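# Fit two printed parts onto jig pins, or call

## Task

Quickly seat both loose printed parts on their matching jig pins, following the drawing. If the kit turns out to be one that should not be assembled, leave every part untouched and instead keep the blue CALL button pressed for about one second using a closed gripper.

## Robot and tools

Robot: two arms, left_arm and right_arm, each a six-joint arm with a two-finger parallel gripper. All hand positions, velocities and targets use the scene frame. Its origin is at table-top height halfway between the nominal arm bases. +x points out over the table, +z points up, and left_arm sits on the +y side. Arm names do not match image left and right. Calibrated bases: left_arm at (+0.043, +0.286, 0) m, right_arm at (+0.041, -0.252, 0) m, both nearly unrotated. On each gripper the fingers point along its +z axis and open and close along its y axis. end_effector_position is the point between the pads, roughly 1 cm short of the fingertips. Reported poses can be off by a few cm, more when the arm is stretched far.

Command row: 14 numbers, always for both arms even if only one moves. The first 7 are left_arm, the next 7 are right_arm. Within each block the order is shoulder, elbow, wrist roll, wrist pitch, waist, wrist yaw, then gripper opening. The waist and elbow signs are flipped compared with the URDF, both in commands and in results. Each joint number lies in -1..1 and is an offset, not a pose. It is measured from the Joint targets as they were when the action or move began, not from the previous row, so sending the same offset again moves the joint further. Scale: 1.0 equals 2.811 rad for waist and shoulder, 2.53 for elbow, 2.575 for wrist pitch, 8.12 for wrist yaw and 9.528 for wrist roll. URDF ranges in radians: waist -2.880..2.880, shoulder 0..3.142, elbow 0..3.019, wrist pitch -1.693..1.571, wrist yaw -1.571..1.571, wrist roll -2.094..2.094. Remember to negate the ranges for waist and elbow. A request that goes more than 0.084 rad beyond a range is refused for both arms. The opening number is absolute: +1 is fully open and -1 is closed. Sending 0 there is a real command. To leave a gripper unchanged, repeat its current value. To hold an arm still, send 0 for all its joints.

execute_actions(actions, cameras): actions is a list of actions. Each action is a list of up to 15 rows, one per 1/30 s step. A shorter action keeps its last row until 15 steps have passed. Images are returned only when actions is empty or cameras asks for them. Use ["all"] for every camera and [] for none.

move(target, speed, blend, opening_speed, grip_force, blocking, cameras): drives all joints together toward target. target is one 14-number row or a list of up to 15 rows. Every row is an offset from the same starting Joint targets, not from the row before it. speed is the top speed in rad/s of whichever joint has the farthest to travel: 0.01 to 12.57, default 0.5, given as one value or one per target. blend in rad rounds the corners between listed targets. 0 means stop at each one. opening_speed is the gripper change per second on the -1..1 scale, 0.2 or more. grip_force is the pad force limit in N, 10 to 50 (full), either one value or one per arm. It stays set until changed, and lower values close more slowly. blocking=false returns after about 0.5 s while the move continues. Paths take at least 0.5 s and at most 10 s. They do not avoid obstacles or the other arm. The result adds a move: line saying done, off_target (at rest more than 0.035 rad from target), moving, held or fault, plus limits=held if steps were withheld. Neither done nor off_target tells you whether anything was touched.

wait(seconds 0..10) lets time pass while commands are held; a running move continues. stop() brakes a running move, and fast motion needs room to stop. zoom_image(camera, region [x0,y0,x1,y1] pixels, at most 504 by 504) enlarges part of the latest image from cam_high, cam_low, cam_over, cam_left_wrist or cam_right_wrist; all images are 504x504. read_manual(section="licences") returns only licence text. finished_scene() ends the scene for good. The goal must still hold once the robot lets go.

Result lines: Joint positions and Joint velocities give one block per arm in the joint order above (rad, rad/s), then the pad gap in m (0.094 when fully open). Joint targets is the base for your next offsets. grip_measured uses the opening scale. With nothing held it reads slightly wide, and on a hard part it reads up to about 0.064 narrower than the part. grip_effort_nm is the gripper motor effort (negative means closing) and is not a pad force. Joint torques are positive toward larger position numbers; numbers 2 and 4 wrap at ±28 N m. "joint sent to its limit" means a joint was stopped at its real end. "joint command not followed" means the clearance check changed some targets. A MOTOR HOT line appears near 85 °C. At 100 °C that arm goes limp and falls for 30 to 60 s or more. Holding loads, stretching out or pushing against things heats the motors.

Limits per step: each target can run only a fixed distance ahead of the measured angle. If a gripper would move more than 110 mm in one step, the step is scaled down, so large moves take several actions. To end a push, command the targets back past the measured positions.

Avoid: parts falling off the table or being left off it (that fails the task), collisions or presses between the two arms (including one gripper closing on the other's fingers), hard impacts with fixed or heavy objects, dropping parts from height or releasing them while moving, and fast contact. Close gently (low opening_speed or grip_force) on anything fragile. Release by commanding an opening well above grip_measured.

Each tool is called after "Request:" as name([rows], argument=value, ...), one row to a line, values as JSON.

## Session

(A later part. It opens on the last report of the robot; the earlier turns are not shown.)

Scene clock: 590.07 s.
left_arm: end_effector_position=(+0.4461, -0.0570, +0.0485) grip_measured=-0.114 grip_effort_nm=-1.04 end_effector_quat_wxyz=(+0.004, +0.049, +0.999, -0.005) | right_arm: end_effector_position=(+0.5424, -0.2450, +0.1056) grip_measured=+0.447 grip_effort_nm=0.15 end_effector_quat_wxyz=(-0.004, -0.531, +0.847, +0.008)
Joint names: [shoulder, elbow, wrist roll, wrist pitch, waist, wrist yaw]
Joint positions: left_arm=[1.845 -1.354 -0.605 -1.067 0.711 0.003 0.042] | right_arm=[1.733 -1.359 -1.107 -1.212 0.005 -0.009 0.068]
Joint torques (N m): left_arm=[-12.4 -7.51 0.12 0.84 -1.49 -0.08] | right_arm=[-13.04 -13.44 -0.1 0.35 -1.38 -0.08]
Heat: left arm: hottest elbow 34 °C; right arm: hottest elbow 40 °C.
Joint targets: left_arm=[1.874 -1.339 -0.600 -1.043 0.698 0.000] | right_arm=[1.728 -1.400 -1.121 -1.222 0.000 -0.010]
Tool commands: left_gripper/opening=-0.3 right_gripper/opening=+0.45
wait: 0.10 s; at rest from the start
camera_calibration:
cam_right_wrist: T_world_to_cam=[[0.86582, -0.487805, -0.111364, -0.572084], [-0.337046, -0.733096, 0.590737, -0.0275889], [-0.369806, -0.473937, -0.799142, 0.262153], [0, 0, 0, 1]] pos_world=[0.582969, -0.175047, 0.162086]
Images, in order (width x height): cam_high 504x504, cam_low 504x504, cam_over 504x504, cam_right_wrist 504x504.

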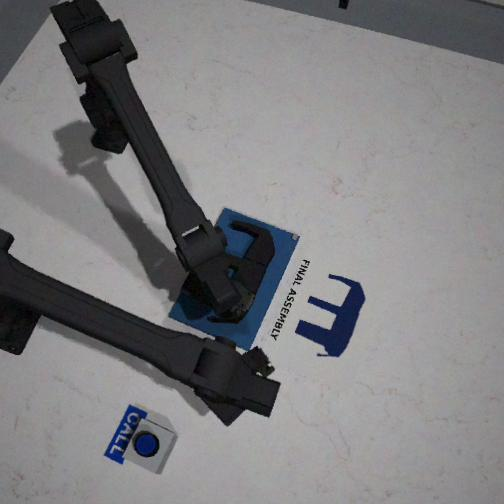

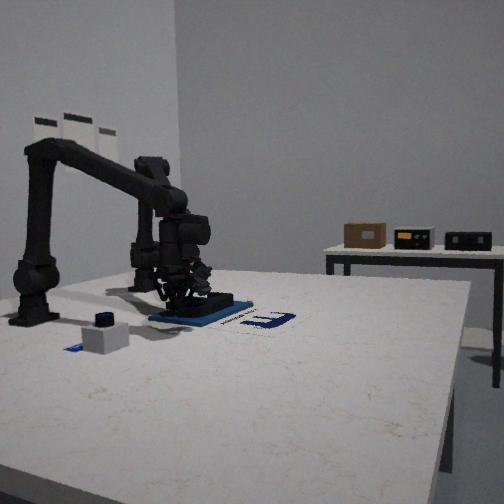

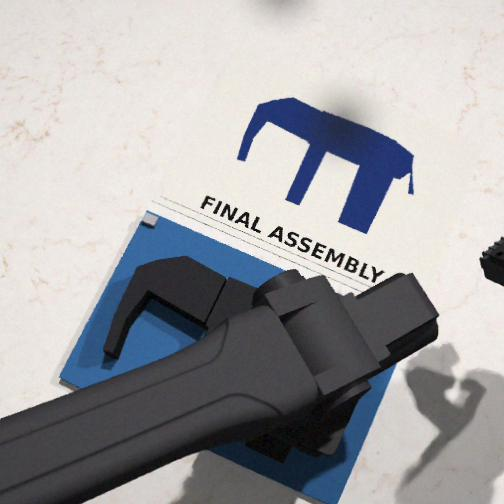

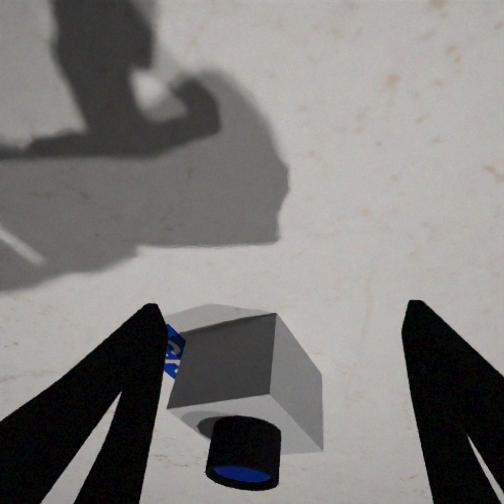

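Request:
move(target=[-0.0121,-0.0241,0,-0.0163,0.0043,0,-0.3,0,0,0,0,0,0,0.45], speed=0.08, cameras=["cam_left_wrist"])

Request:
zoom_image(camera="cam_left_wrist", region=[50, 150, 450, 350])

Scene clock: 639.10 s.
left_arm: end_effector_position=(+0.4455, -0.0564, +0.0493) grip_measured=-0.114 grip_effort_nm=-1.04 end_effector_quat_wxyz=(+0.002, +0.049, +0.999, -0.004) | right_arm: end_effector_position=(+0.5424, -0.2450, +0.1056) grip_measured=+0.447 grip_effort_nm=0.15 end_effector_quat_wxyz=(-0.004, -0.531, +0.847, +0.008)
Joint names: [shoulder, elbow, wrist roll, wrist pitch, waist, wrist yaw]
Joint positions: left_arm=[1.844 -1.355 -0.605 -1.073 0.711 0.003 0.042] | right_arm=[1.733 -1.359 -1.107 -1.212 0.005 -0.009 0.068]
Joint torques (N m): left_arm=[-14.8 -12.12 0.12 -0.42 -0.5 -0.07] | right_arm=[-13.04 -13.44 -0.1 0.35 -1.38 -0.07]
Heat: left arm: hottest elbow 32 °C; right arm: hottest elbow 41 °C.
Joint targets: left_arm=[1.840 -1.400 -0.600 -1.085 0.710 0.000] | right_arm=[1.728 -1.400 -1.121 -1.222 0.000 -0.010]
move: off_target (left_arm, right_arm); left_arm: the elbow is farthest, 0.045 rad from its target; right_arm: the elbow is farthest, 0.041 rad from its target
camera_calibration:
cam_left_wrist: T_world_to_cam=[[-0.18504, -0.981173, -0.0553215, 0.0378065], [-0.76615, 0.108776, 0.633389, 0.341839], [-0.615447, 0.159587, -0.771853, 0.419707], [0, 0, 0, 1]] pos_world=[0.527203, -0.0670688, 0.109526]
Images, in order (width x height): cam_left_wrist 504x504.

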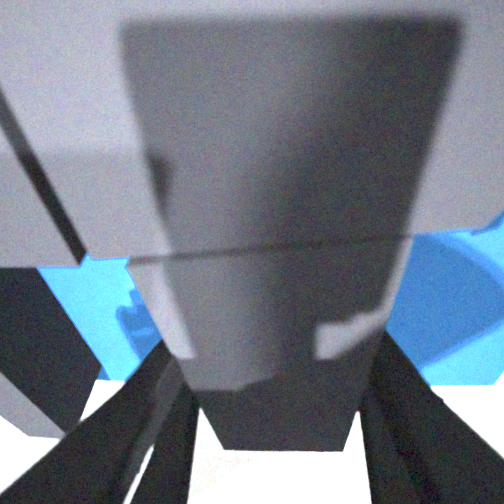

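Scaled by 1.260.

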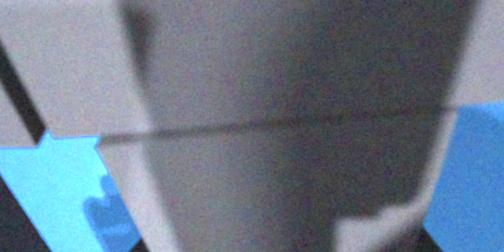

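Request:
move(target=[-0.0053,-0.0146,0,-0.0109,-0.0053,0,-0.3,0,0,0,0,0,0,0.45], speed=0.1, cameras=["cam_left_wrist"])

Request:
zoom_image(camera="cam_left_wrist", region=[50, 100, 450, 350])

Scene clock: 650.30 s.
left_arm: end_effector_position=(+0.4464, -0.0572, +0.0567) grip_measured=-0.114 grip_effort_nm=-1.04 end_effector_quat_wxyz=(-0.001, +0.049, +0.999, -0.001) | right_arm: end_effector_position=(+0.5424, -0.2450, +0.1056) grip_measured=+0.447 grip_effort_nm=0.15 end_effector_quat_wxyz=(-0.004, -0.531, +0.847, +0.008)
Joint names: [shoulder, elbow, wrist roll, wrist pitch, waist, wrist yaw]
Joint positions: left_arm=[1.844 -1.376 -0.605 -1.105 0.711 0.003 0.042] | right_arm=[1.733 -1.359 -1.107 -1.212 0.005 -0.009 0.068]
Joint torques (N m): left_arm=[-15.85 -13.42 0.12 -0.38 -1.73 -0.07] | right_arm=[-12.98 -13.44 -0.1 0.35 -1.38 -0.08]
Heat: left arm: hottest elbow 33 °C; right arm: hottest elbow 41 °C.
Joint targets: left_arm=[1.825 -1.437 -0.600 -1.113 0.696 0.000] | right_arm=[1.728 -1.400 -1.121 -1.222 0.000 -0.010]
move: off_target (left_arm, right_arm); left_arm: the elbow is farthest, 0.061 rad from its target; right_arm: the elbow is farthest, 0.041 rad from its target
camera_calibration:
cam_left_wrist: T_world_to_cam=[[-0.185483, -0.980802, -0.0601909, 0.0380754], [-0.7613, 0.104702, 0.63989, 0.335217], [-0.621304, 0.164512, -0.766106, 0.4287], [0, 0, 0, 1]] pos_world=[0.528616, -0.0682799, 0.116219]
Images, in order (width x height): cam_left_wrist 504x504.

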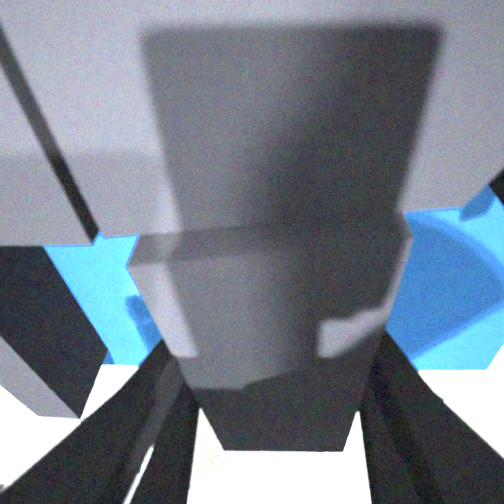

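Scaled by 1.260.

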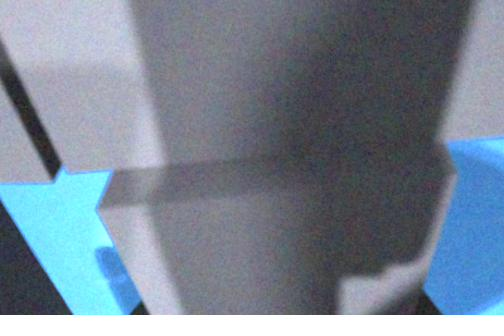

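Request:
move(target=[-0.0089,0.0482,-0.0026,0.0167,0.0142,0,-0.3,0,0,0,0,0,0,0.45], speed=0.1, cameras=["cam_left_wrist"])

Request:
zoom_image(camera="cam_left_wrist", region=[50, 0, 450, 300])

Scene clock: 686.63 s.
left_arm: end_effector_position=(+0.4311, -0.0521, +0.0512) grip_measured=-0.114 grip_effort_nm=-1.04 end_effector_quat_wxyz=(-0.003, +0.050, +0.999, +0.001) | right_arm: end_effector_position=(+0.5424, -0.2450, +0.1056) grip_measured=+0.447 grip_effort_nm=0.15 end_effector_quat_wxyz=(-0.004, -0.531, +0.847, +0.008)
Joint names: [shoulder, elbow, wrist roll, wrist pitch, waist, wrist yaw]
Joint positions: left_arm=[1.818 -1.322 -0.615 -1.08 0.723 0.002 0.042] | right_arm=[1.733 -1.359 -1.107 -1.212 0.005 -0.009 0.068]
Joint torques (N m): left_arm=[-15.56 -8.06 -0.01 0.34 0.5 -0.06] | right_arm=[-13.04 -13.44 -0.1 0.36 -1.32 -0.08]
Heat: left arm: hottest elbow 35 °C; right arm: hottest elbow 42 °C.
Joint targets: left_arm=[1.800 -1.316 -0.625 -1.070 0.735 0.000] | right_arm=[1.728 -1.400 -1.121 -1.222 0.000 -0.010]
move: off_target (right_arm); right_arm: the elbow is farthest, 0.041 rad from its target
camera_calibration:
cam_left_wrist: T_world_to_cam=[[-0.187091, -0.980353, -0.0624902, 0.040723], [-0.759447, 0.103998, 0.642203, 0.325545], [-0.623087, 0.167608, -0.763983, 0.414981], [0, 0, 0, 1]] pos_world=[0.513422, -0.0634872, 0.110517]
Images, in order (width x height): cam_left_wrist 504x504.

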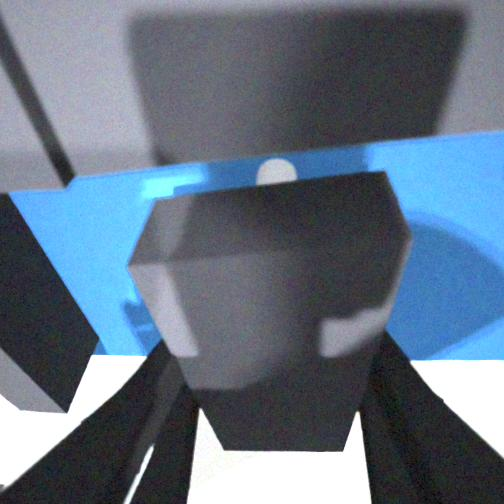

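Scaled by 1.260.

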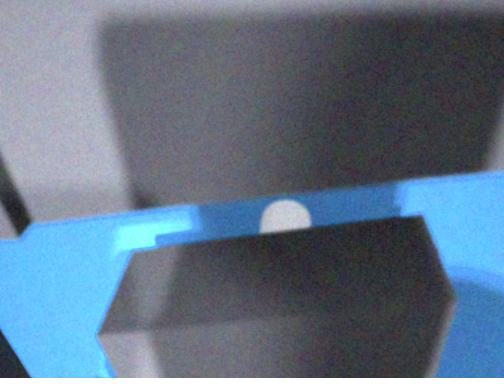

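Request:
move([
  [0,-0.0530,0,-0.0233,0,0,-0.3,0,0,0,0,0,0,0.45],
  [0.0210,-0.0530,0.0035,-0.0233,-0.0135,0,-0.3,0,0,0,0,0,0,0.45],
  [0.0210,-0.0166,0.0035,-0.0012,-0.0135,0,-0.3,0,0,0,0,0,0,0.45],
], speed=[0.15,0.1,0.06], cameras=["cam_left_wrist"])

Request:
zoom_image(camera="cam_left_wrist", region=[50, 100, 450, 350])

Scene clock: 750.43 s.
left_arm: end_effector_position=(+0.4463, -0.0570, +0.0498) grip_measured=-0.114 grip_effort_nm=-1.04 end_effector_quat_wxyz=(+0.000, +0.053, +0.999, -0.001) | right_arm: end_effector_position=(+0.5424, -0.2450, +0.1056) grip_measured=+0.447 grip_effort_nm=0.15 end_effector_quat_wxyz=(-0.004, -0.531, +0.847, +0.008)
Joint names: [shoulder, elbow, wrist roll, wrist pitch, waist, wrist yaw]
Joint positions: left_arm=[1.849 -1.364 -0.597 -1.084 0.711 0.002 0.042] | right_arm=[1.733 -1.359 -1.107 -1.212 0.005 -0.009 0.068]
Joint torques (N m): left_arm=[-14.1 -8.09 0.13 0.31 -1.61 -0.07] | right_arm=[-13.04 -13.44 -0.1 0.35 -1.32 -0.08]
Heat: left arm: hottest shoulder 34 °C; right arm: hottest elbow 42 °C.
Joint targets: left_arm=[1.859 -1.357 -0.592 -1.073 0.698 0.000] | right_arm=[1.728 -1.400 -1.121 -1.222 0.000 -0.010]
move: off_target (right_arm); right_arm: the elbow is farthest, 0.041 rad from its target
camera_calibration:
cam_left_wrist: T_world_to_cam=[[-0.192759, -0.979478, -0.0588772, 0.0410858], [-0.762339, 0.111708, 0.637464, 0.340526], [-0.617805, 0.167761, -0.768227, 0.42198], [0, 0, 0, 1]] pos_world=[0.528217, -0.0685889, 0.109522]
Images, in order (width x height): cam_left_wrist 504x504.

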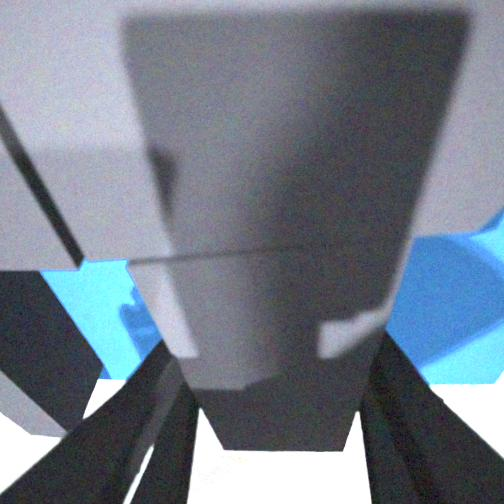

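Scaled by 1.260.

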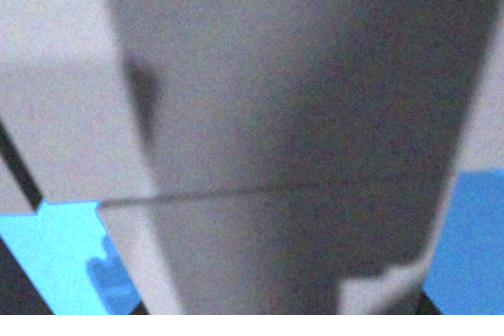

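Request:
move([
  [0,0,0,0.0,-0.0014,0,-0.3,0,0,0,0,0,0,0.45],
  [0,0.0036,0.0002,0.0,-0.0014,0,-0.3,0,0,0,0,0,0,0.45],
], speed=0.05, cameras=[])

Scene clock: 769.50 s.
left_arm: end_effector_position=(+0.4463, -0.0562, +0.0491) grip_measured=-0.114 grip_effort_nm=-1.04 end_effector_quat_wxyz=(+0.000, +0.052, +0.999, -0.001) | right_arm: end_effector_position=(+0.5424, -0.2450, +0.1056) grip_measured=+0.447 grip_effort_nm=0.15 end_effector_quat_wxyz=(-0.004, -0.531, +0.847, +0.008)
Joint names: [shoulder, elbow, wrist roll, wrist pitch, waist, wrist yaw]
Joint positions: left_arm=[1.849 -1.362 -0.597 -1.083 0.71 0.002 0.042] | right_arm=[1.733 -1.359 -1.107 -1.212 0.005 -0.009 0.068]
Joint torques (N m): left_arm=[-13.98 -7.5 0.14 0.29 -1.85 -0.06] | right_arm=[-13.04 -13.44 -0.1 0.35 -1.38 -0.08]
Heat: left arm: hottest shoulder 33 °C; right arm: hottest elbow 42 °C.
Joint targets: left_arm=[1.859 -1.348 -0.590 -1.073 0.693 0.000] | right_arm=[1.728 -1.400 -1.121 -1.222 0.000 -0.010]
move: off_target (right_arm); right_arm: the elbow is farthest, 0.041 rad from its target
No camera images: "cameras" was empty.

Request:
move([
  [0,0,0,-0.004,-0.0018,0,-0.3,0,0,0,0,0,0,0.45],
  [0,0.005,0.0002,-0.004,-0.0018,0,-0.3,0,0,0,0,0,0,0.45],
], speed=0.05, cameras=["cam_left_wrist"])

Request:
zoom_image(camera="cam_left_wrist", region=[50, 100, 450, 350])

Scene clock: 776.00 s.
left_arm: end_effector_position=(+0.4460, -0.0549, +0.0483) grip_measured=-0.114 grip_effort_nm=-1.03 end_effector_quat_wxyz=(-0.001, +0.053, +0.999, -0.001) | right_arm: end_effector_position=(+0.5424, -0.2450, +0.1056) grip_measured=+0.447 grip_effort_nm=0.15 end_effector_quat_wxyz=(-0.004, -0.531, +0.847, +0.008)
Joint names: [shoulder, elbow, wrist roll, wrist pitch, waist, wrist yaw]
Joint positions: left_arm=[1.849 -1.36 -0.595 -1.083 0.708 0.002 0.042] | right_arm=[1.733 -1.359 -1.107 -1.212 0.005 -0.009 0.068]
Joint torques (N m): left_arm=[-13.92 -6.74 0.13 -0.1 -2.14 -0.06] | right_arm=[-13.04 -13.45 -0.1 0.35 -1.38 -0.08]
Motor temperatures (°C): left_arm=[33 33 25 24 25 25 28] | right_arm=[35 43 21 23 25 25 25]
Heat: left arm: hottest shoulder 33 °C; right arm: hottest elbow 43 °C.
Joint targets: left_arm=[1.859 -1.336 -0.588 -1.083 0.688 0.000] | right_arm=[1.728 -1.400 -1.121 -1.222 0.000 -0.010]
move: off_target (right_arm); right_arm: the elbow is farthest, 0.041 rad from its target
camera_calibration:
cam_left_wrist: T_world_to_cam=[[-0.192937, -0.979356, -0.0603129, 0.0431856], [-0.760822, 0.110503, 0.639483, 0.340152], [-0.619617, 0.169267, -0.766436, 0.421218], [0, 0, 0, 1]] pos_world=[0.528121, -0.0665923, 0.10792]
Images, in order (width x height): cam_left_wrist 504x504.

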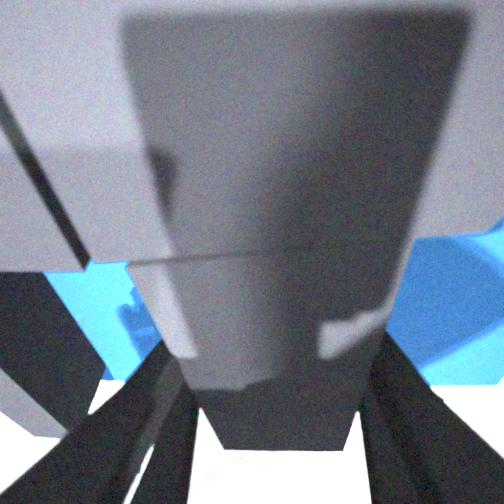

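Scaled by 1.260.

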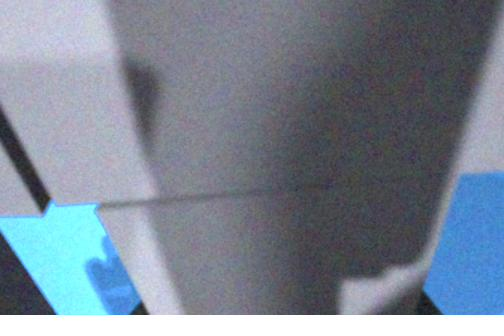

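Request:
move([
  [0,0,-0.0016,0,0,0,-0.3,0,0,0,0,0,0,0.45],
  [0,0.004,-0.0016,-0.003,0,0,-0.3,0,0,0,0,0,0,0.45],
  [0,0.010,-0.0016,-0.006,-0.0004,0,-0.3,0,0,0,0,0,0,0.45],
], speed=0.04, cameras=["cam_left_wrist"])

Request:
zoom_image(camera="cam_left_wrist", region=[50, 100, 450, 350])

Scene clock: 787.07 s.
left_arm: end_effector_position=(+0.4421, -0.0491, +0.0476) grip_measured=-0.114 grip_effort_nm=-1.04 end_effector_quat_wxyz=(-0.004, +0.051, +0.999, +0.002) | right_arm: end_effector_position=(+0.5424, -0.2450, +0.1056) grip_measured=+0.447 grip_effort_nm=0.15 end_effector_quat_wxyz=(-0.004, -0.531, +0.847, +0.008)
Joint names: [shoulder, elbow, wrist roll, wrist pitch, waist, wrist yaw]
Joint positions: left_arm=[1.839 -1.343 -0.594 -1.083 0.704 0.002 0.042] | right_arm=[1.733 -1.359 -1.107 -1.212 0.005 -0.009 0.068]
Joint torques (N m): left_arm=[-12.92 -6.05 -0.04 -0.69 -1.85 -0.06] | right_arm=[-12.98 -13.44 -0.1 0.36 -1.38 -0.07]
Heat: left arm: hottest shoulder 33 °C; right arm: hottest elbow 43 °C.
Joint targets: left_arm=[1.860 -1.310 -0.603 -1.099 0.687 0.000] | right_arm=[1.728 -1.400 -1.121 -1.222 0.000 -0.010]
move: off_target (right_arm); right_arm: the elbow is farthest, 0.041 rad from its target
camera_calibration:
cam_left_wrist: T_world_to_cam=[[-0.189922, -0.979709, -0.0640351, 0.0469107], [-0.757446, 0.104714, 0.644446, 0.334972], [-0.624664, 0.170898, -0.761964, 0.419419], [0, 0, 0, 1]] pos_world=[0.524629, -0.0607952, 0.106715]
Images, in order (width x height): cam_left_wrist 504x504.

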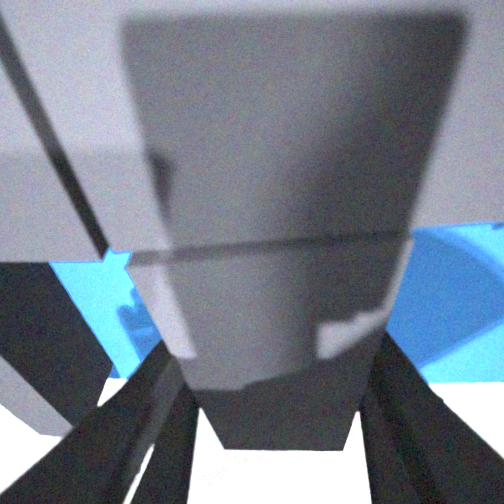

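Scaled by 1.260.

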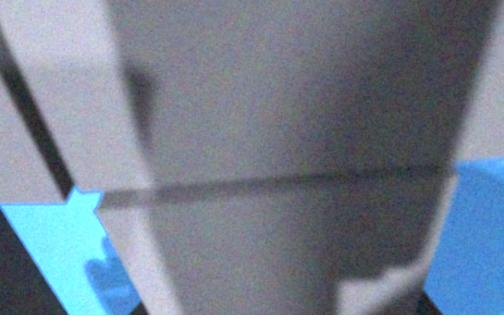

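Request:
move([
  [0,-0.0553,-0.0010,-0.0120,0.0171,0,-0.3,0,0,0,0,0,0,0.45],
  [-0.0012,-0.0553,-0.0010,-0.0120,0.0028,0,-0.3,0,0,0,0,0,0,0.45],
  [-0.0012,-0.0166,-0.0010,0.0103,0.0028,0,-0.3,0,0,0,0,0,0,0.45],
], speed=[0.15,0.1,0.06], cameras=["cam_left_wrist"])

Request:
zoom_image(camera="cam_left_wrist", region=[50, 100, 450, 350])

Scene clock: 803.03 s.
left_arm: end_effector_position=(+0.4463, -0.0553, +0.0496) grip_measured=-0.114 grip_effort_nm=-1.04 end_effector_quat_wxyz=(-0.001, +0.048, +0.999, -0.001) | right_arm: end_effector_position=(+0.5424, -0.2450, +0.1056) grip_measured=+0.447 grip_effort_nm=0.15 end_effector_quat_wxyz=(-0.004, -0.531, +0.847, +0.008)
Joint names: [shoulder, elbow, wrist roll, wrist pitch, waist, wrist yaw]
Joint positions: left_arm=[1.848 -1.362 -0.604 -1.084 0.708 0.003 0.042] | right_arm=[1.733 -1.359 -1.107 -1.212 0.005 -0.009 0.068]
Joint torques (N m): left_arm=[-14.21 -7.88 -0.05 0.34 -1.61 -0.08] | right_arm=[-13.04 -13.45 -0.1 0.36 -1.32 -0.08]
Heat: left arm: hottest shoulder 32 °C; right arm: hottest elbow 43 °C.
Joint targets: left_arm=[1.856 -1.352 -0.613 -1.072 0.695 0.000] | right_arm=[1.728 -1.400 -1.121 -1.222 0.000 -0.010]
move: off_target (right_arm); right_arm: the elbow is farthest, 0.041 rad from its target
camera_calibration:
cam_left_wrist: T_world_to_cam=[[-0.184275, -0.981084, -0.0593079, 0.0389326], [-0.762377, 0.10459, 0.638626, 0.339956], [-0.620342, 0.162898, -0.767229, 0.422451], [0, 0, 0, 1]] pos_world=[0.528413, -0.066176, 0.109321]
Images, in order (width x height): cam_left_wrist 504x504.

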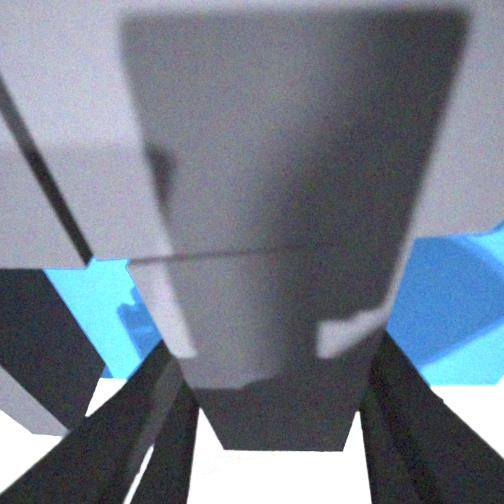

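Scaled by 1.260.

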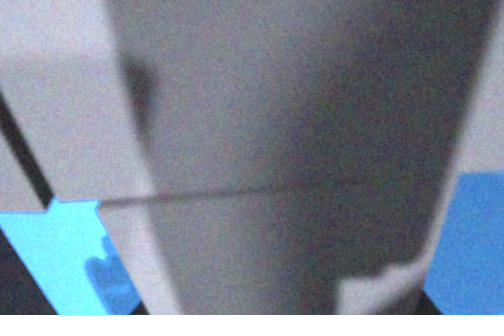

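Request:
move([
  [0,0.0032,0,0.0025,0,0,-0.3,0,0,0,0,0,0,0.45],
  [0.0107,0.0050,0,0.0062,0,0,-0.3,0,0,0,0,0,0,0.45],
], speed=0.05, cameras=["cam_left_wrist"])

Request:
zoom_image(camera="cam_left_wrist", region=[50, 100, 450, 350])

Scene clock: 810.70 s.
left_arm: end_effector_position=(+0.4461, -0.0551, +0.0483) grip_measured=-0.114 grip_effort_nm=-1.03 end_effector_quat_wxyz=(+0.000, +0.048, +0.999, -0.002) | right_arm: end_effector_position=(+0.5424, -0.2450, +0.1056) grip_measured=+0.447 grip_effort_nm=0.15 end_effector_quat_wxyz=(-0.004, -0.531, +0.847, +0.008)
Joint names: [shoulder, elbow, wrist roll, wrist pitch, waist, wrist yaw]
Joint positions: left_arm=[1.848 -1.358 -0.604 -1.078 0.708 0.003 0.042] | right_arm=[1.733 -1.359 -1.107 -1.212 0.005 -0.009 0.068]
Joint torques (N m): left_arm=[-11.81 -7.23 -0.03 0.72 -1.61 -0.08] | right_arm=[-12.98 -13.44 -0.1 0.35 -1.32 -0.07]
Heat: left arm: hottest shoulder 32 °C; right arm: hottest elbow 43 °C.
Joint targets: left_arm=[1.886 -1.340 -0.613 -1.056 0.695 0.000] | right_arm=[1.728 -1.400 -1.121 -1.222 0.000 -0.010]
move: off_target (left_arm, right_arm); left_arm: the shoulder is farthest, 0.038 rad from its target; right_arm: the elbow is farthest, 0.041 rad from its target
camera_calibration:
cam_left_wrist: T_world_to_cam=[[-0.183388, -0.98131, -0.0583102, 0.0385305], [-0.763393, 0.10479, 0.637377, 0.34122], [-0.619354, 0.161401, -0.768342, 0.420855], [0, 0, 0, 1]] pos_world=[0.528209, -0.0658725, 0.108122]
Images, in order (width x height): cam_left_wrist 504x504.

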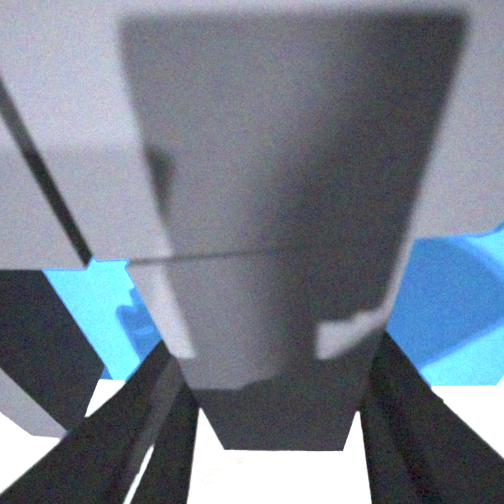

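Scaled by 1.260.

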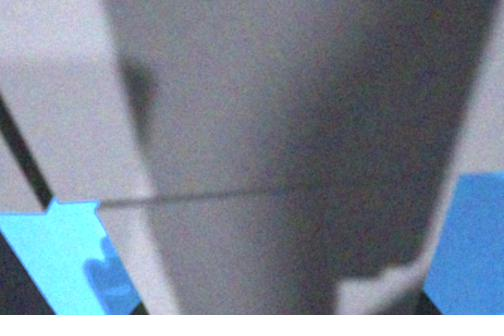

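Request:
move([
  [-0.0092,-0.0356,0,-0.0210,0,0,-0.3,0,0,0,0,0,0,0.45],
  [-0.0092,-0.0356,0,-0.0210,-0.0016,0,-0.3,0,0,0,0,0,0,0.45],
  [-0.0092,-0.0067,0,-0.0068,-0.0016,0,-0.3,0,0,0,0,0,0,0.45],
], speed=[0.12,0.1,0.06], cameras=["cam_left_wrist"])

Request:
zoom_image(camera="cam_left_wrist", region=[50, 100, 450, 350])

Scene clock: 855.63 s.
left_arm: end_effector_position=(+0.4466, -0.0547, +0.0500) grip_measured=-0.114 grip_effort_nm=-1.04 end_effector_quat_wxyz=(-0.001, +0.047, +0.999, -0.001) | right_arm: end_effector_position=(+0.5424, -0.2450, +0.1056) grip_measured=+0.447 grip_effort_nm=0.15 end_effector_quat_wxyz=(-0.004, -0.531, +0.847, +0.008)
Joint names: [shoulder, elbow, wrist roll, wrist pitch, waist, wrist yaw]
Joint positions: left_arm=[1.848 -1.363 -0.604 -1.087 0.707 0.003 0.042] | right_arm=[1.733 -1.359 -1.107 -1.212 0.005 -0.009 0.068]
Joint torques (N m): left_arm=[-13.51 -8.14 -0.03 0.4 -1.79 -0.08] | right_arm=[-12.98 -13.44 -0.1 0.36 -1.32 -0.07]
Heat: left arm: hottest shoulder 32 °C; right arm: hottest elbow 43 °C.
Joint targets: left_arm=[1.860 -1.357 -0.613 -1.073 0.691 0.000] | right_arm=[1.728 -1.400 -1.121 -1.222 0.000 -0.010]
move: off_target (right_arm); right_arm: the elbow is farthest, 0.041 rad from its target
camera_calibration:
cam_left_wrist: T_world_to_cam=[[-0.182428, -0.981385, -0.0600204, 0.038776], [-0.761826, 0.102496, 0.639622, 0.339383], [-0.621564, 0.16241, -0.766343, 0.423269], [0, 0, 0, 1]] pos_world=[0.528713, -0.0654745, 0.109619]
Images, in order (width x height): cam_left_wrist 504x504.

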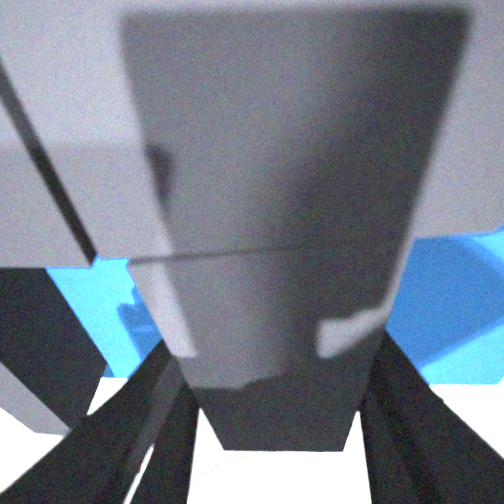

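Scaled by 1.260.

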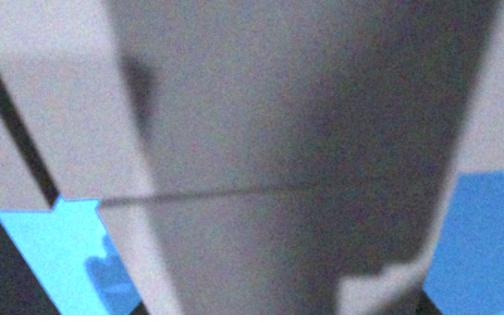

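Request:
move([
  [0,0,0.0030,0,0,0,-0.3,0,0,0,0,0,0,0.45],
  [0.0090,0.0040,0.0030,0.006,0,0,-0.3,0,0,0,0,0,0,0.45],
], speed=0.05, cameras=["cam_left_wrist"])

Request:
zoom_image(camera="cam_left_wrist", region=[50, 100, 450, 350])

Scene clock: 877.17 s.
left_arm: end_effector_position=(+0.4465, -0.0544, +0.0489) grip_measured=-0.114 grip_effort_nm=-1.04 end_effector_quat_wxyz=(-0.001, +0.053, +0.999, -0.001) | right_arm: end_effector_position=(+0.5424, -0.2450, +0.1056) grip_measured=+0.447 grip_effort_nm=0.15 end_effector_quat_wxyz=(-0.004, -0.531, +0.847, +0.008)
Joint names: [shoulder, elbow, wrist roll, wrist pitch, waist, wrist yaw]
Joint positions: left_arm=[1.848 -1.359 -0.592 -1.082 0.707 0.003 0.042] | right_arm=[1.733 -1.359 -1.107 -1.212 0.005 -0.009 0.068]
Joint torques (N m): left_arm=[-11.87 -7.6 0.16 0.87 -1.67 -0.09] | right_arm=[-12.98 -13.44 -0.1 0.35 -1.38 -0.07]
Heat: left arm: hottest shoulder 32 °C; right arm: hottest elbow 44 °C.
Joint targets: left_arm=[1.885 -1.347 -0.584 -1.058 0.691 0.000] | right_arm=[1.728 -1.400 -1.121 -1.222 0.000 -0.010]
move: off_target (left_arm, right_arm); left_arm: the shoulder is farthest, 0.037 rad from its target; right_arm: the elbow is farthest, 0.041 rad from its target
camera_calibration:
cam_left_wrist: T_world_to_cam=[[-0.193641, -0.979282, -0.0592475, 0.0440507], [-0.761364, 0.111915, 0.638592, 0.340493], [-0.618731, 0.168766, -0.767261, 0.42143], [0, 0, 0, 1]] pos_world=[0.52852, -0.0660913, 0.108521]
Images, in order (width x height): cam_left_wrist 504x504.

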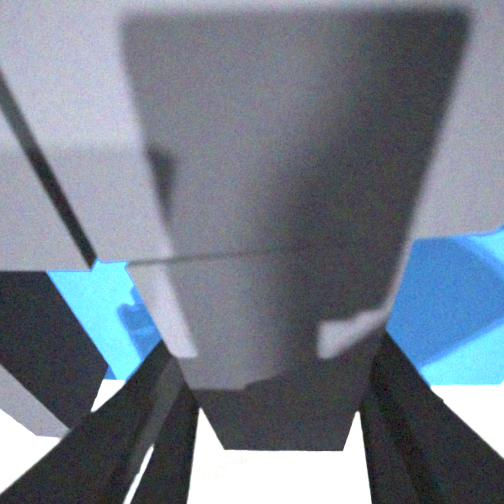

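Scaled by 1.260.

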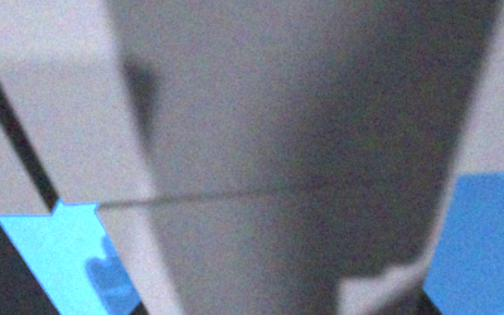

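Request:
move([
  [-0.0128,-0.0336,0,-0.0194,0.0107,0,-0.3,0,0,0,0,0,0,0.45],
  [-0.0128,-0.0336,0,-0.0194,0.0021,0,-0.3,0,0,0,0,0,0,0.45],
  [-0.0128,0.0022,0,-0.0043,0.0021,0,-0.3,0,0,0,0,0,0,0.45],
], speed=[0.12,0.1,0.06], cameras=["cam_left_wrist"])

Request:
zoom_image(camera="cam_left_wrist", region=[50, 100, 450, 350])

Scene clock: 893.53 s.
left_arm: end_effector_position=(+0.4457, -0.0547, +0.0487) grip_measured=-0.114 grip_effort_nm=-1.04 end_effector_quat_wxyz=(-0.001, +0.054, +0.999, -0.001) | right_arm: end_effector_position=(+0.5424, -0.2450, +0.1056) grip_measured=+0.447 grip_effort_nm=0.15 end_effector_quat_wxyz=(-0.004, -0.531, +0.847, +0.008)
Joint names: [shoulder, elbow, wrist roll, wrist pitch, waist, wrist yaw]
Joint positions: left_arm=[1.847 -1.358 -0.591 -1.081 0.708 0.003 0.042] | right_arm=[1.733 -1.359 -1.107 -1.212 0.005 -0.009 0.068]
Joint torques (N m): left_arm=[-13.86 -7.31 0.15 0.28 -1.49 -0.09] | right_arm=[-12.98 -13.44 -0.1 0.34 -1.38 -0.07]
Heat: left arm: hottest shoulder 32 °C; right arm: hottest elbow 44 °C.
Joint targets: left_arm=[1.850 -1.341 -0.584 -1.069 0.697 0.000] | right_arm=[1.728 -1.400 -1.121 -1.222 0.000 -0.010]
move: off_target (right_arm); right_arm: the elbow is farthest, 0.041 rad from its target
camera_calibration:
cam_left_wrist: T_world_to_cam=[[-0.196193, -0.978776, -0.0592108, 0.0447536], [-0.761052, 0.113918, 0.63861, 0.339896], [-0.618311, 0.170353, -0.767249, 0.420765], [0, 0, 0, 1]] pos_world=[0.527623, -0.0665955, 0.108421]
Images, in order (width x height): cam_left_wrist 504x504.

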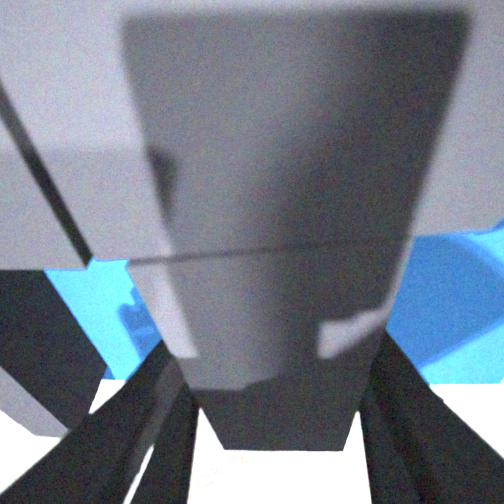

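Scaled by 1.260.

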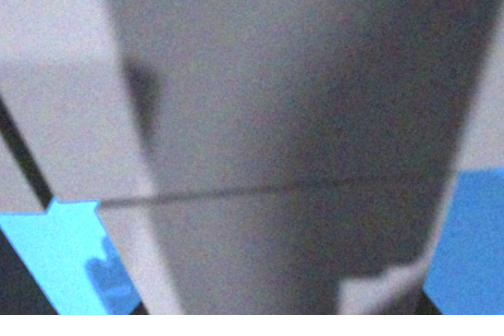

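Request:
move(target=[0.0150,0.003,0,0.004,0,0,-0.3,0,0,0,0,0,0,0.45], speed=0.05)

Scene clock: 897.40 s.
left_arm: end_effector_position=(+0.4456, -0.0547, +0.0480) grip_measured=-0.114 grip_effort_nm=-1.04 end_effector_quat_wxyz=(+0.000, +0.054, +0.999, -0.002) | right_arm: end_effector_position=(+0.5424, -0.2450, +0.1056) grip_measured=+0.447 grip_effort_nm=0.15 end_effector_quat_wxyz=(-0.004, -0.531, +0.847, +0.008)
Joint names: [shoulder, elbow, wrist roll, wrist pitch, waist, wrist yaw]
Joint positions: left_arm=[1.847 -1.356 -0.591 -1.078 0.708 0.003 0.042] | right_arm=[1.733 -1.359 -1.107 -1.212 0.005 -0.009 0.068]
Joint torques (N m): left_arm=[-11.34 -6.89 0.15 0.55 -1.44 -0.08] | right_arm=[-12.98 -13.45 -0.1 0.35 -1.38 -0.07]
Heat: left arm: hottest shoulder 32 °C; right arm: hottest elbow 44 °C.
Joint targets: left_arm=[1.892 -1.333 -0.584 -1.059 0.697 0.000] | right_arm=[1.728 -1.400 -1.121 -1.222 0.000 -0.010]
move: off_target (left_arm, right_arm); left_arm: the shoulder is farthest, 0.045 rad from its target; right_arm: the elbow is farthest, 0.041 rad from its target

Request:
move([
  [-0.0070,0.002,0,0,0.0064,0,-0.3,0,0,0,0,0,0,0.45],
  [-0.0070,0.0055,0,-0.002,0.0064,0,-0.3,0,0,0,0,0,0,0.45],
  [0.0035,0.0065,0,-0.002,0.0064,0,-0.3,0,0,0,0,0,0,0.45],
], speed=0.05, cameras=["cam_left_wrist"])

Request:
zoom_image(camera="cam_left_wrist", region=[50, 100, 450, 350])

Scene clock: 908.87 s.
left_arm: end_effector_position=(+0.4450, -0.0542, +0.0473) grip_measured=-0.114 grip_effort_nm=-1.04 end_effector_quat_wxyz=(+0.001, +0.054, +0.999, -0.002) | right_arm: end_effector_position=(+0.5424, -0.2450, +0.1056) grip_measured=+0.447 grip_effort_nm=0.15 end_effector_quat_wxyz=(-0.004, -0.531, +0.847, +0.008)
Joint names: [shoulder, elbow, wrist roll, wrist pitch, waist, wrist yaw]
Joint positions: left_arm=[1.845 -1.351 -0.591 -1.073 0.708 0.003 0.042] | right_arm=[1.733 -1.359 -1.107 -1.212 0.005 -0.009 0.068]
Joint torques (N m): left_arm=[-10.4 -6 0.15 0.24 0.09 -0.08] | right_arm=[-12.98 -13.45 -0.1 0.36 -1.38 -0.07]
Heat: left arm: hottest shoulder 33 °C; right arm: hottest elbow 44 °C.
Joint targets: left_arm=[1.902 -1.317 -0.584 -1.064 0.715 0.000] | right_arm=[1.728 -1.400 -1.121 -1.222 0.000 -0.010]
move: off_target (left_arm, right_arm); left_arm: the shoulder is farthest, 0.057 rad from its target; right_arm: the elbow is farthest, 0.041 rad from its target
camera_calibration:
cam_left_wrist: T_world_to_cam=[[-0.19609, -0.978885, -0.0577247, 0.0448887], [-0.762548, 0.115214, 0.63659, 0.341134], [-0.616498, 0.168847, -0.769039, 0.418307], [0, 0, 0, 1]] pos_world=[0.526819, -0.0659921, 0.107123]
Images, in order (width x height): cam_left_wrist 504x504.

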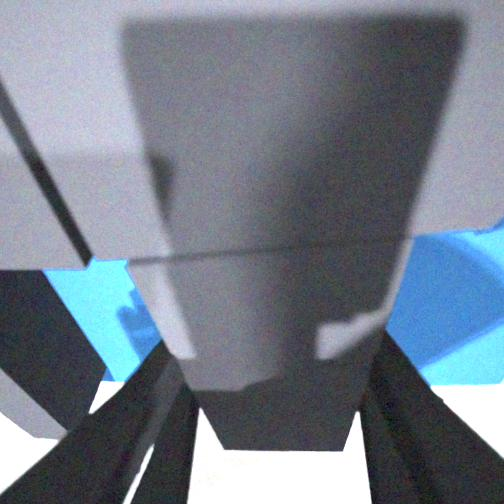

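Scaled by 1.260.

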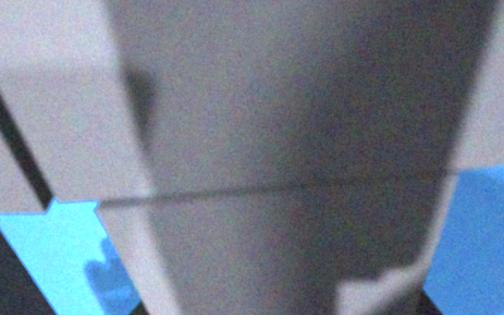

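Request:
move(target=[0,0,0,0,0,0,-0.3,-0.0971,0.1542,0.3016,0.0435,-0.0647,0.0012,0.45], speed=1.5, cameras=["cam_right_wrist"])

Request:
zoom_image(camera="cam_right_wrist", region=[120, 0, 400, 250])

Scene clock: 922.10 s.
left_arm: end_effector_position=(+0.4450, -0.0542, +0.0473) grip_measured=-0.114 grip_effort_nm=-1.04 end_effector_quat_wxyz=(+0.001, +0.054, +0.999, -0.002) | right_arm: end_effector_position=(+0.4686, -0.1945, +0.1081) grip_measured=+0.447 grip_effort_nm=0.14 end_effector_quat_wxyz=(-0.003, +0.233, +0.973, +0.002)
Joint names: [shoulder, elbow, wrist roll, wrist pitch, waist, wrist yaw]
Joint positions: left_arm=[1.845 -1.351 -0.591 -1.073 0.708 0.003 0.042] | right_arm=[1.554 -1.138 0.602 -1.159 -0.116 -0.006 0.068]
Joint torques (N m): left_arm=[-10.4 -5.97 0.15 0.25 0.03 -0.08] | right_arm=[-9.23 -10.74 -0.1 0.68 -0.5 0.05]
Heat: left arm: hottest shoulder 32 °C; right arm: hottest elbow 44 °C.
Joint targets: left_arm=[1.902 -1.317 -0.584 -1.064 0.715 0.000] | right_arm=[1.562 -1.150 0.586 -1.160 -0.110 -0.006]
move: held (right_arm; a check stopped the path), off_target (left_arm); limits=held; left_arm: the shoulder is farthest, 0.057 rad from its target; right_arm: the wrist roll is farthest, 1.151 rad from its target
joint command not followed: on one or more control steps a check withheld the commanded joint targets of the right arm, and it was not sent them on those steps.
cause: the commanded joint targets, or the way to them, would bring a part of the robot too close to another arm (this arm's fingers and the left arm's wrist (the part past the wrist pitch), at the place that arm is still heading or pushing toward).
camera_calibration:
cam_right_wrist: T_world_to_cam=[[-0.504424, -0.858096, -0.0960641, 0.0851842], [-0.71876, 0.355636, 0.597417, 0.372897], [-0.478477, 0.370399, -0.796156, 0.47561], [0, 0, 0, 1]] pos_world=[0.538561, -0.235685, 0.164068]
Images, in order (width x height): cam_right_wrist 504x504.

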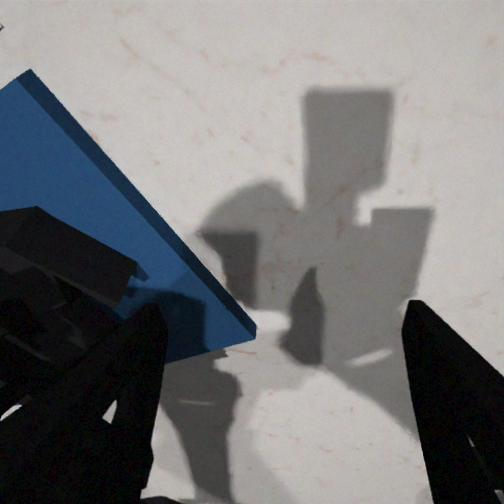

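Scaled by 1.800.

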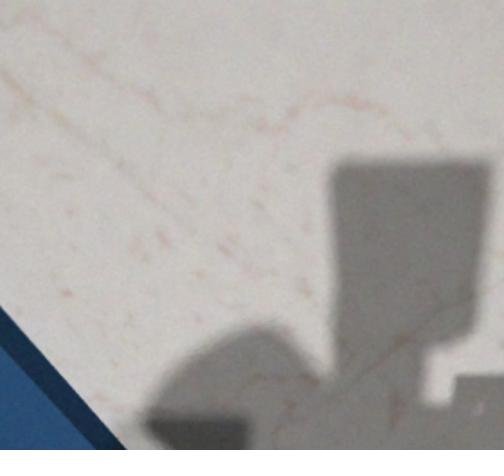

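Request:
move([
  [0,0,0,0,0,0,-0.3,0,0,0,0,0.0249,0,0.45],
  [0,0,0,0,0,0,-0.3,-0.0445,0.0632,0.1075,0.0194,0.0249,0.0007,0.45],
], speed=[0.5,1.2], blend=[0.03,0], cameras=["cam_right_wrist"])

Request:
zoom_image(camera="cam_right_wrist", region=[150, 0, 400, 200])

Scene clock: 933.13 s.
left_arm: end_effector_position=(+0.4450, -0.0542, +0.0473) grip_measured=-0.114 grip_effort_nm=-1.03 end_effector_quat_wxyz=(+0.001, +0.054, +0.999, -0.002) | right_arm: end_effector_position=(+0.4246, -0.2309, +0.0989) grip_measured=+0.447 grip_effort_nm=0.13 end_effector_quat_wxyz=(-0.003, +0.696, +0.718, +0.000)
Joint names: [shoulder, elbow, wrist roll, wrist pitch, waist, wrist yaw]
Joint positions: left_arm=[1.845 -1.351 -0.591 -1.073 0.708 0.003 0.042] | right_arm=[1.447 -0.992 1.595 -1.12 -0.038 -0.004 0.068]
Joint torques (N m): left_arm=[-10.34 -6 0.14 0.23 0.03 -0.08] | right_arm=[-8.59 -9.31 0.23 1.01 -1.14 0.19]
Heat: left arm: hottest shoulder 32 °C; right arm: hottest elbow 45 °C.
Joint targets: left_arm=[1.902 -1.317 -0.584 -1.064 0.715 0.000] | right_arm=[1.437 -0.990 1.610 -1.110 -0.040 -0.001]
move: off_target (left_arm); left_arm: the shoulder is farthest, 0.057 rad from its target
camera_calibration:
cam_right_wrist: T_world_to_cam=[[-0.995528, 0.0306161, -0.0893728, 0.44388], [-0.0287542, 0.802947, 0.595357, 0.170271], [0.0899891, 0.595264, -0.798475, 0.271463], [0, 0, 0, 1]] pos_world=[0.422362, -0.3119, 0.155055]
Images, in order (width x height): cam_right_wrist 504x504.

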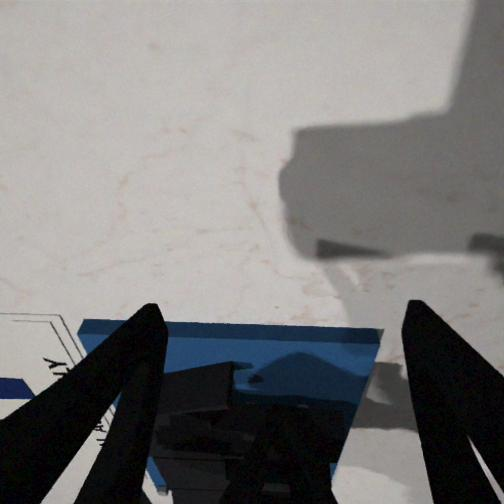

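Scaled by 2.016.

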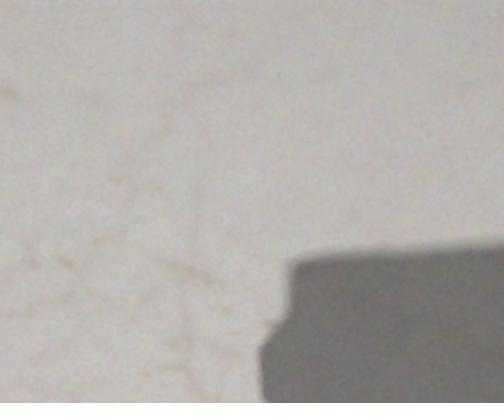

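Request:
zoom_image(camera="cam_right_wrist", region=[120, 320, 400, 504])

Scaled by 1.800.

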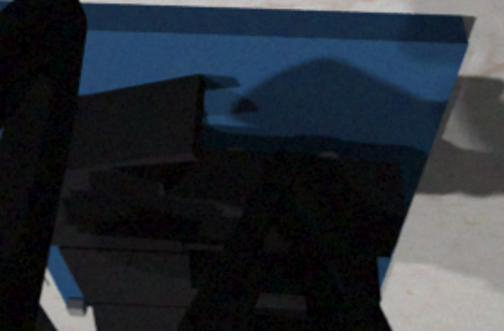

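Request:
move([
  [-0.0157,-0.0395,0,-0.0179,0.0036,0,-0.3,0,0,0,0,0,0,0.45],
  [-0.0157,-0.0395,0,-0.0179,-0.0075,0,-0.3,0,0,0,0,0,0,0.45],
  [-0.0157,-0.0138,0,-0.0033,-0.0075,0,-0.3,0,0,0,0,0,0,0.45],
], speed=[0.12,0.1,0.06], cameras=["cam_left_wrist","cam_right_wrist"])

Request:
zoom_image(camera="cam_left_wrist", region=[50, 100, 450, 350])

Request:
zoom_image(camera="cam_right_wrist", region=[120, 320, 400, 504])

Scene clock: 966.13 s.
left_arm: end_effector_position=(+0.4463, -0.0547, +0.0503) grip_measured=-0.114 grip_effort_nm=-1.04 end_effector_quat_wxyz=(+0.000, +0.054, +0.999, -0.002) | right_arm: end_effector_position=(+0.4246, -0.2309, +0.0989) grip_measured=+0.447 grip_effort_nm=0.13 end_effector_quat_wxyz=(-0.003, +0.696, +0.718, +0.000)
Joint names: [shoulder, elbow, wrist roll, wrist pitch, waist, wrist yaw]
Joint positions: left_arm=[1.845 -1.36 -0.591 -1.083 0.708 0.003 0.042] | right_arm=[1.447 -0.992 1.595 -1.12 -0.038 -0.004 0.068]
Joint torques (N m): left_arm=[-13.68 -8.01 0.14 0.24 -1.61 -0.08] | right_arm=[-8.59 -9.32 0.23 1.01 -1.14 0.19]
Heat: left arm: hottest shoulder 32 °C; right arm: hottest elbow 43 °C.
Joint targets: left_arm=[1.857 -1.352 -0.584 -1.073 0.694 0.000] | right_arm=[1.437 -0.990 1.610 -1.110 -0.040 -0.001]
move: done
camera_calibration:
cam_left_wrist: T_world_to_cam=[[-0.195356, -0.978997, -0.0583199, 0.0445173], [-0.762073, 0.114101, 0.637359, 0.339941], [-0.617318, 0.168956, -0.768357, 0.421926], [0, 0, 0, 1]] pos_world=[0.528219, -0.0664922, 0.110122]
cam_right_wrist: T_world_to_cam=[[-0.995521, 0.0309772, -0.0893211, 0.443883], [-0.028435, 0.802938, 0.595385, 0.170126], [0.0901626, 0.595258, -0.79846, 0.271394], [0, 0, 0, 1]] pos_world=[0.422262, -0.311901, 0.155055]
Images, in order (width x height): cam_left_wrist 504x504, cam_right_wrist 504x504.

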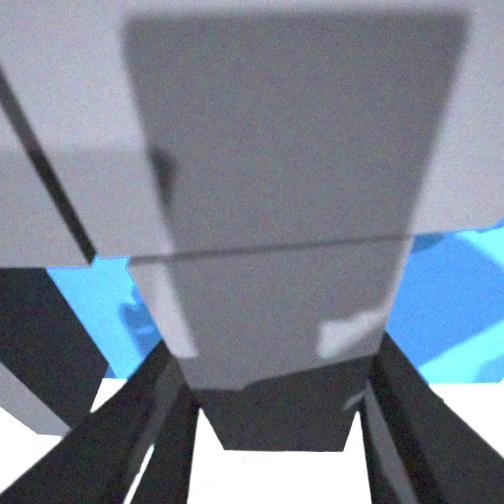

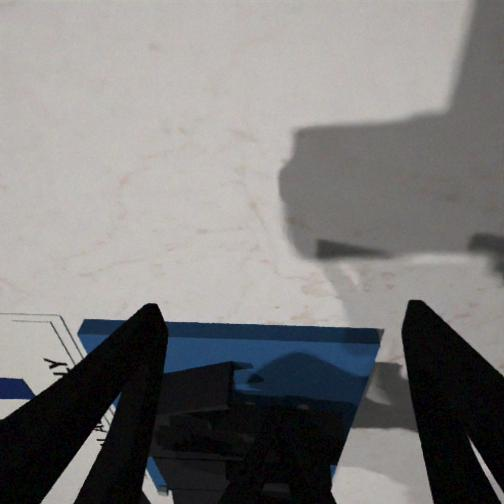

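Scaled by 1.260.

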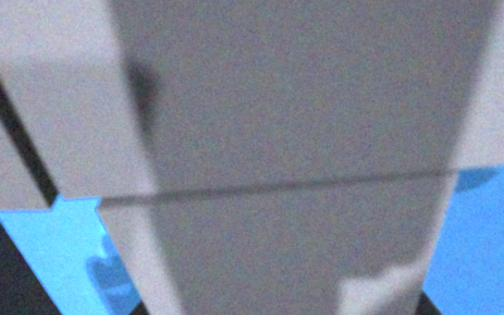

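Scaled by 1.800.

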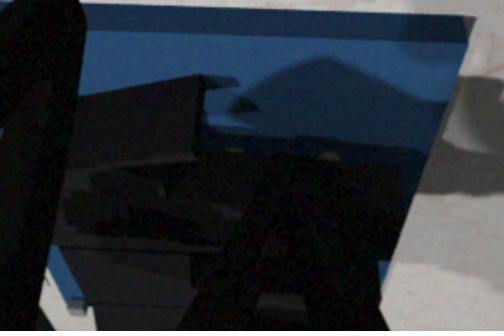

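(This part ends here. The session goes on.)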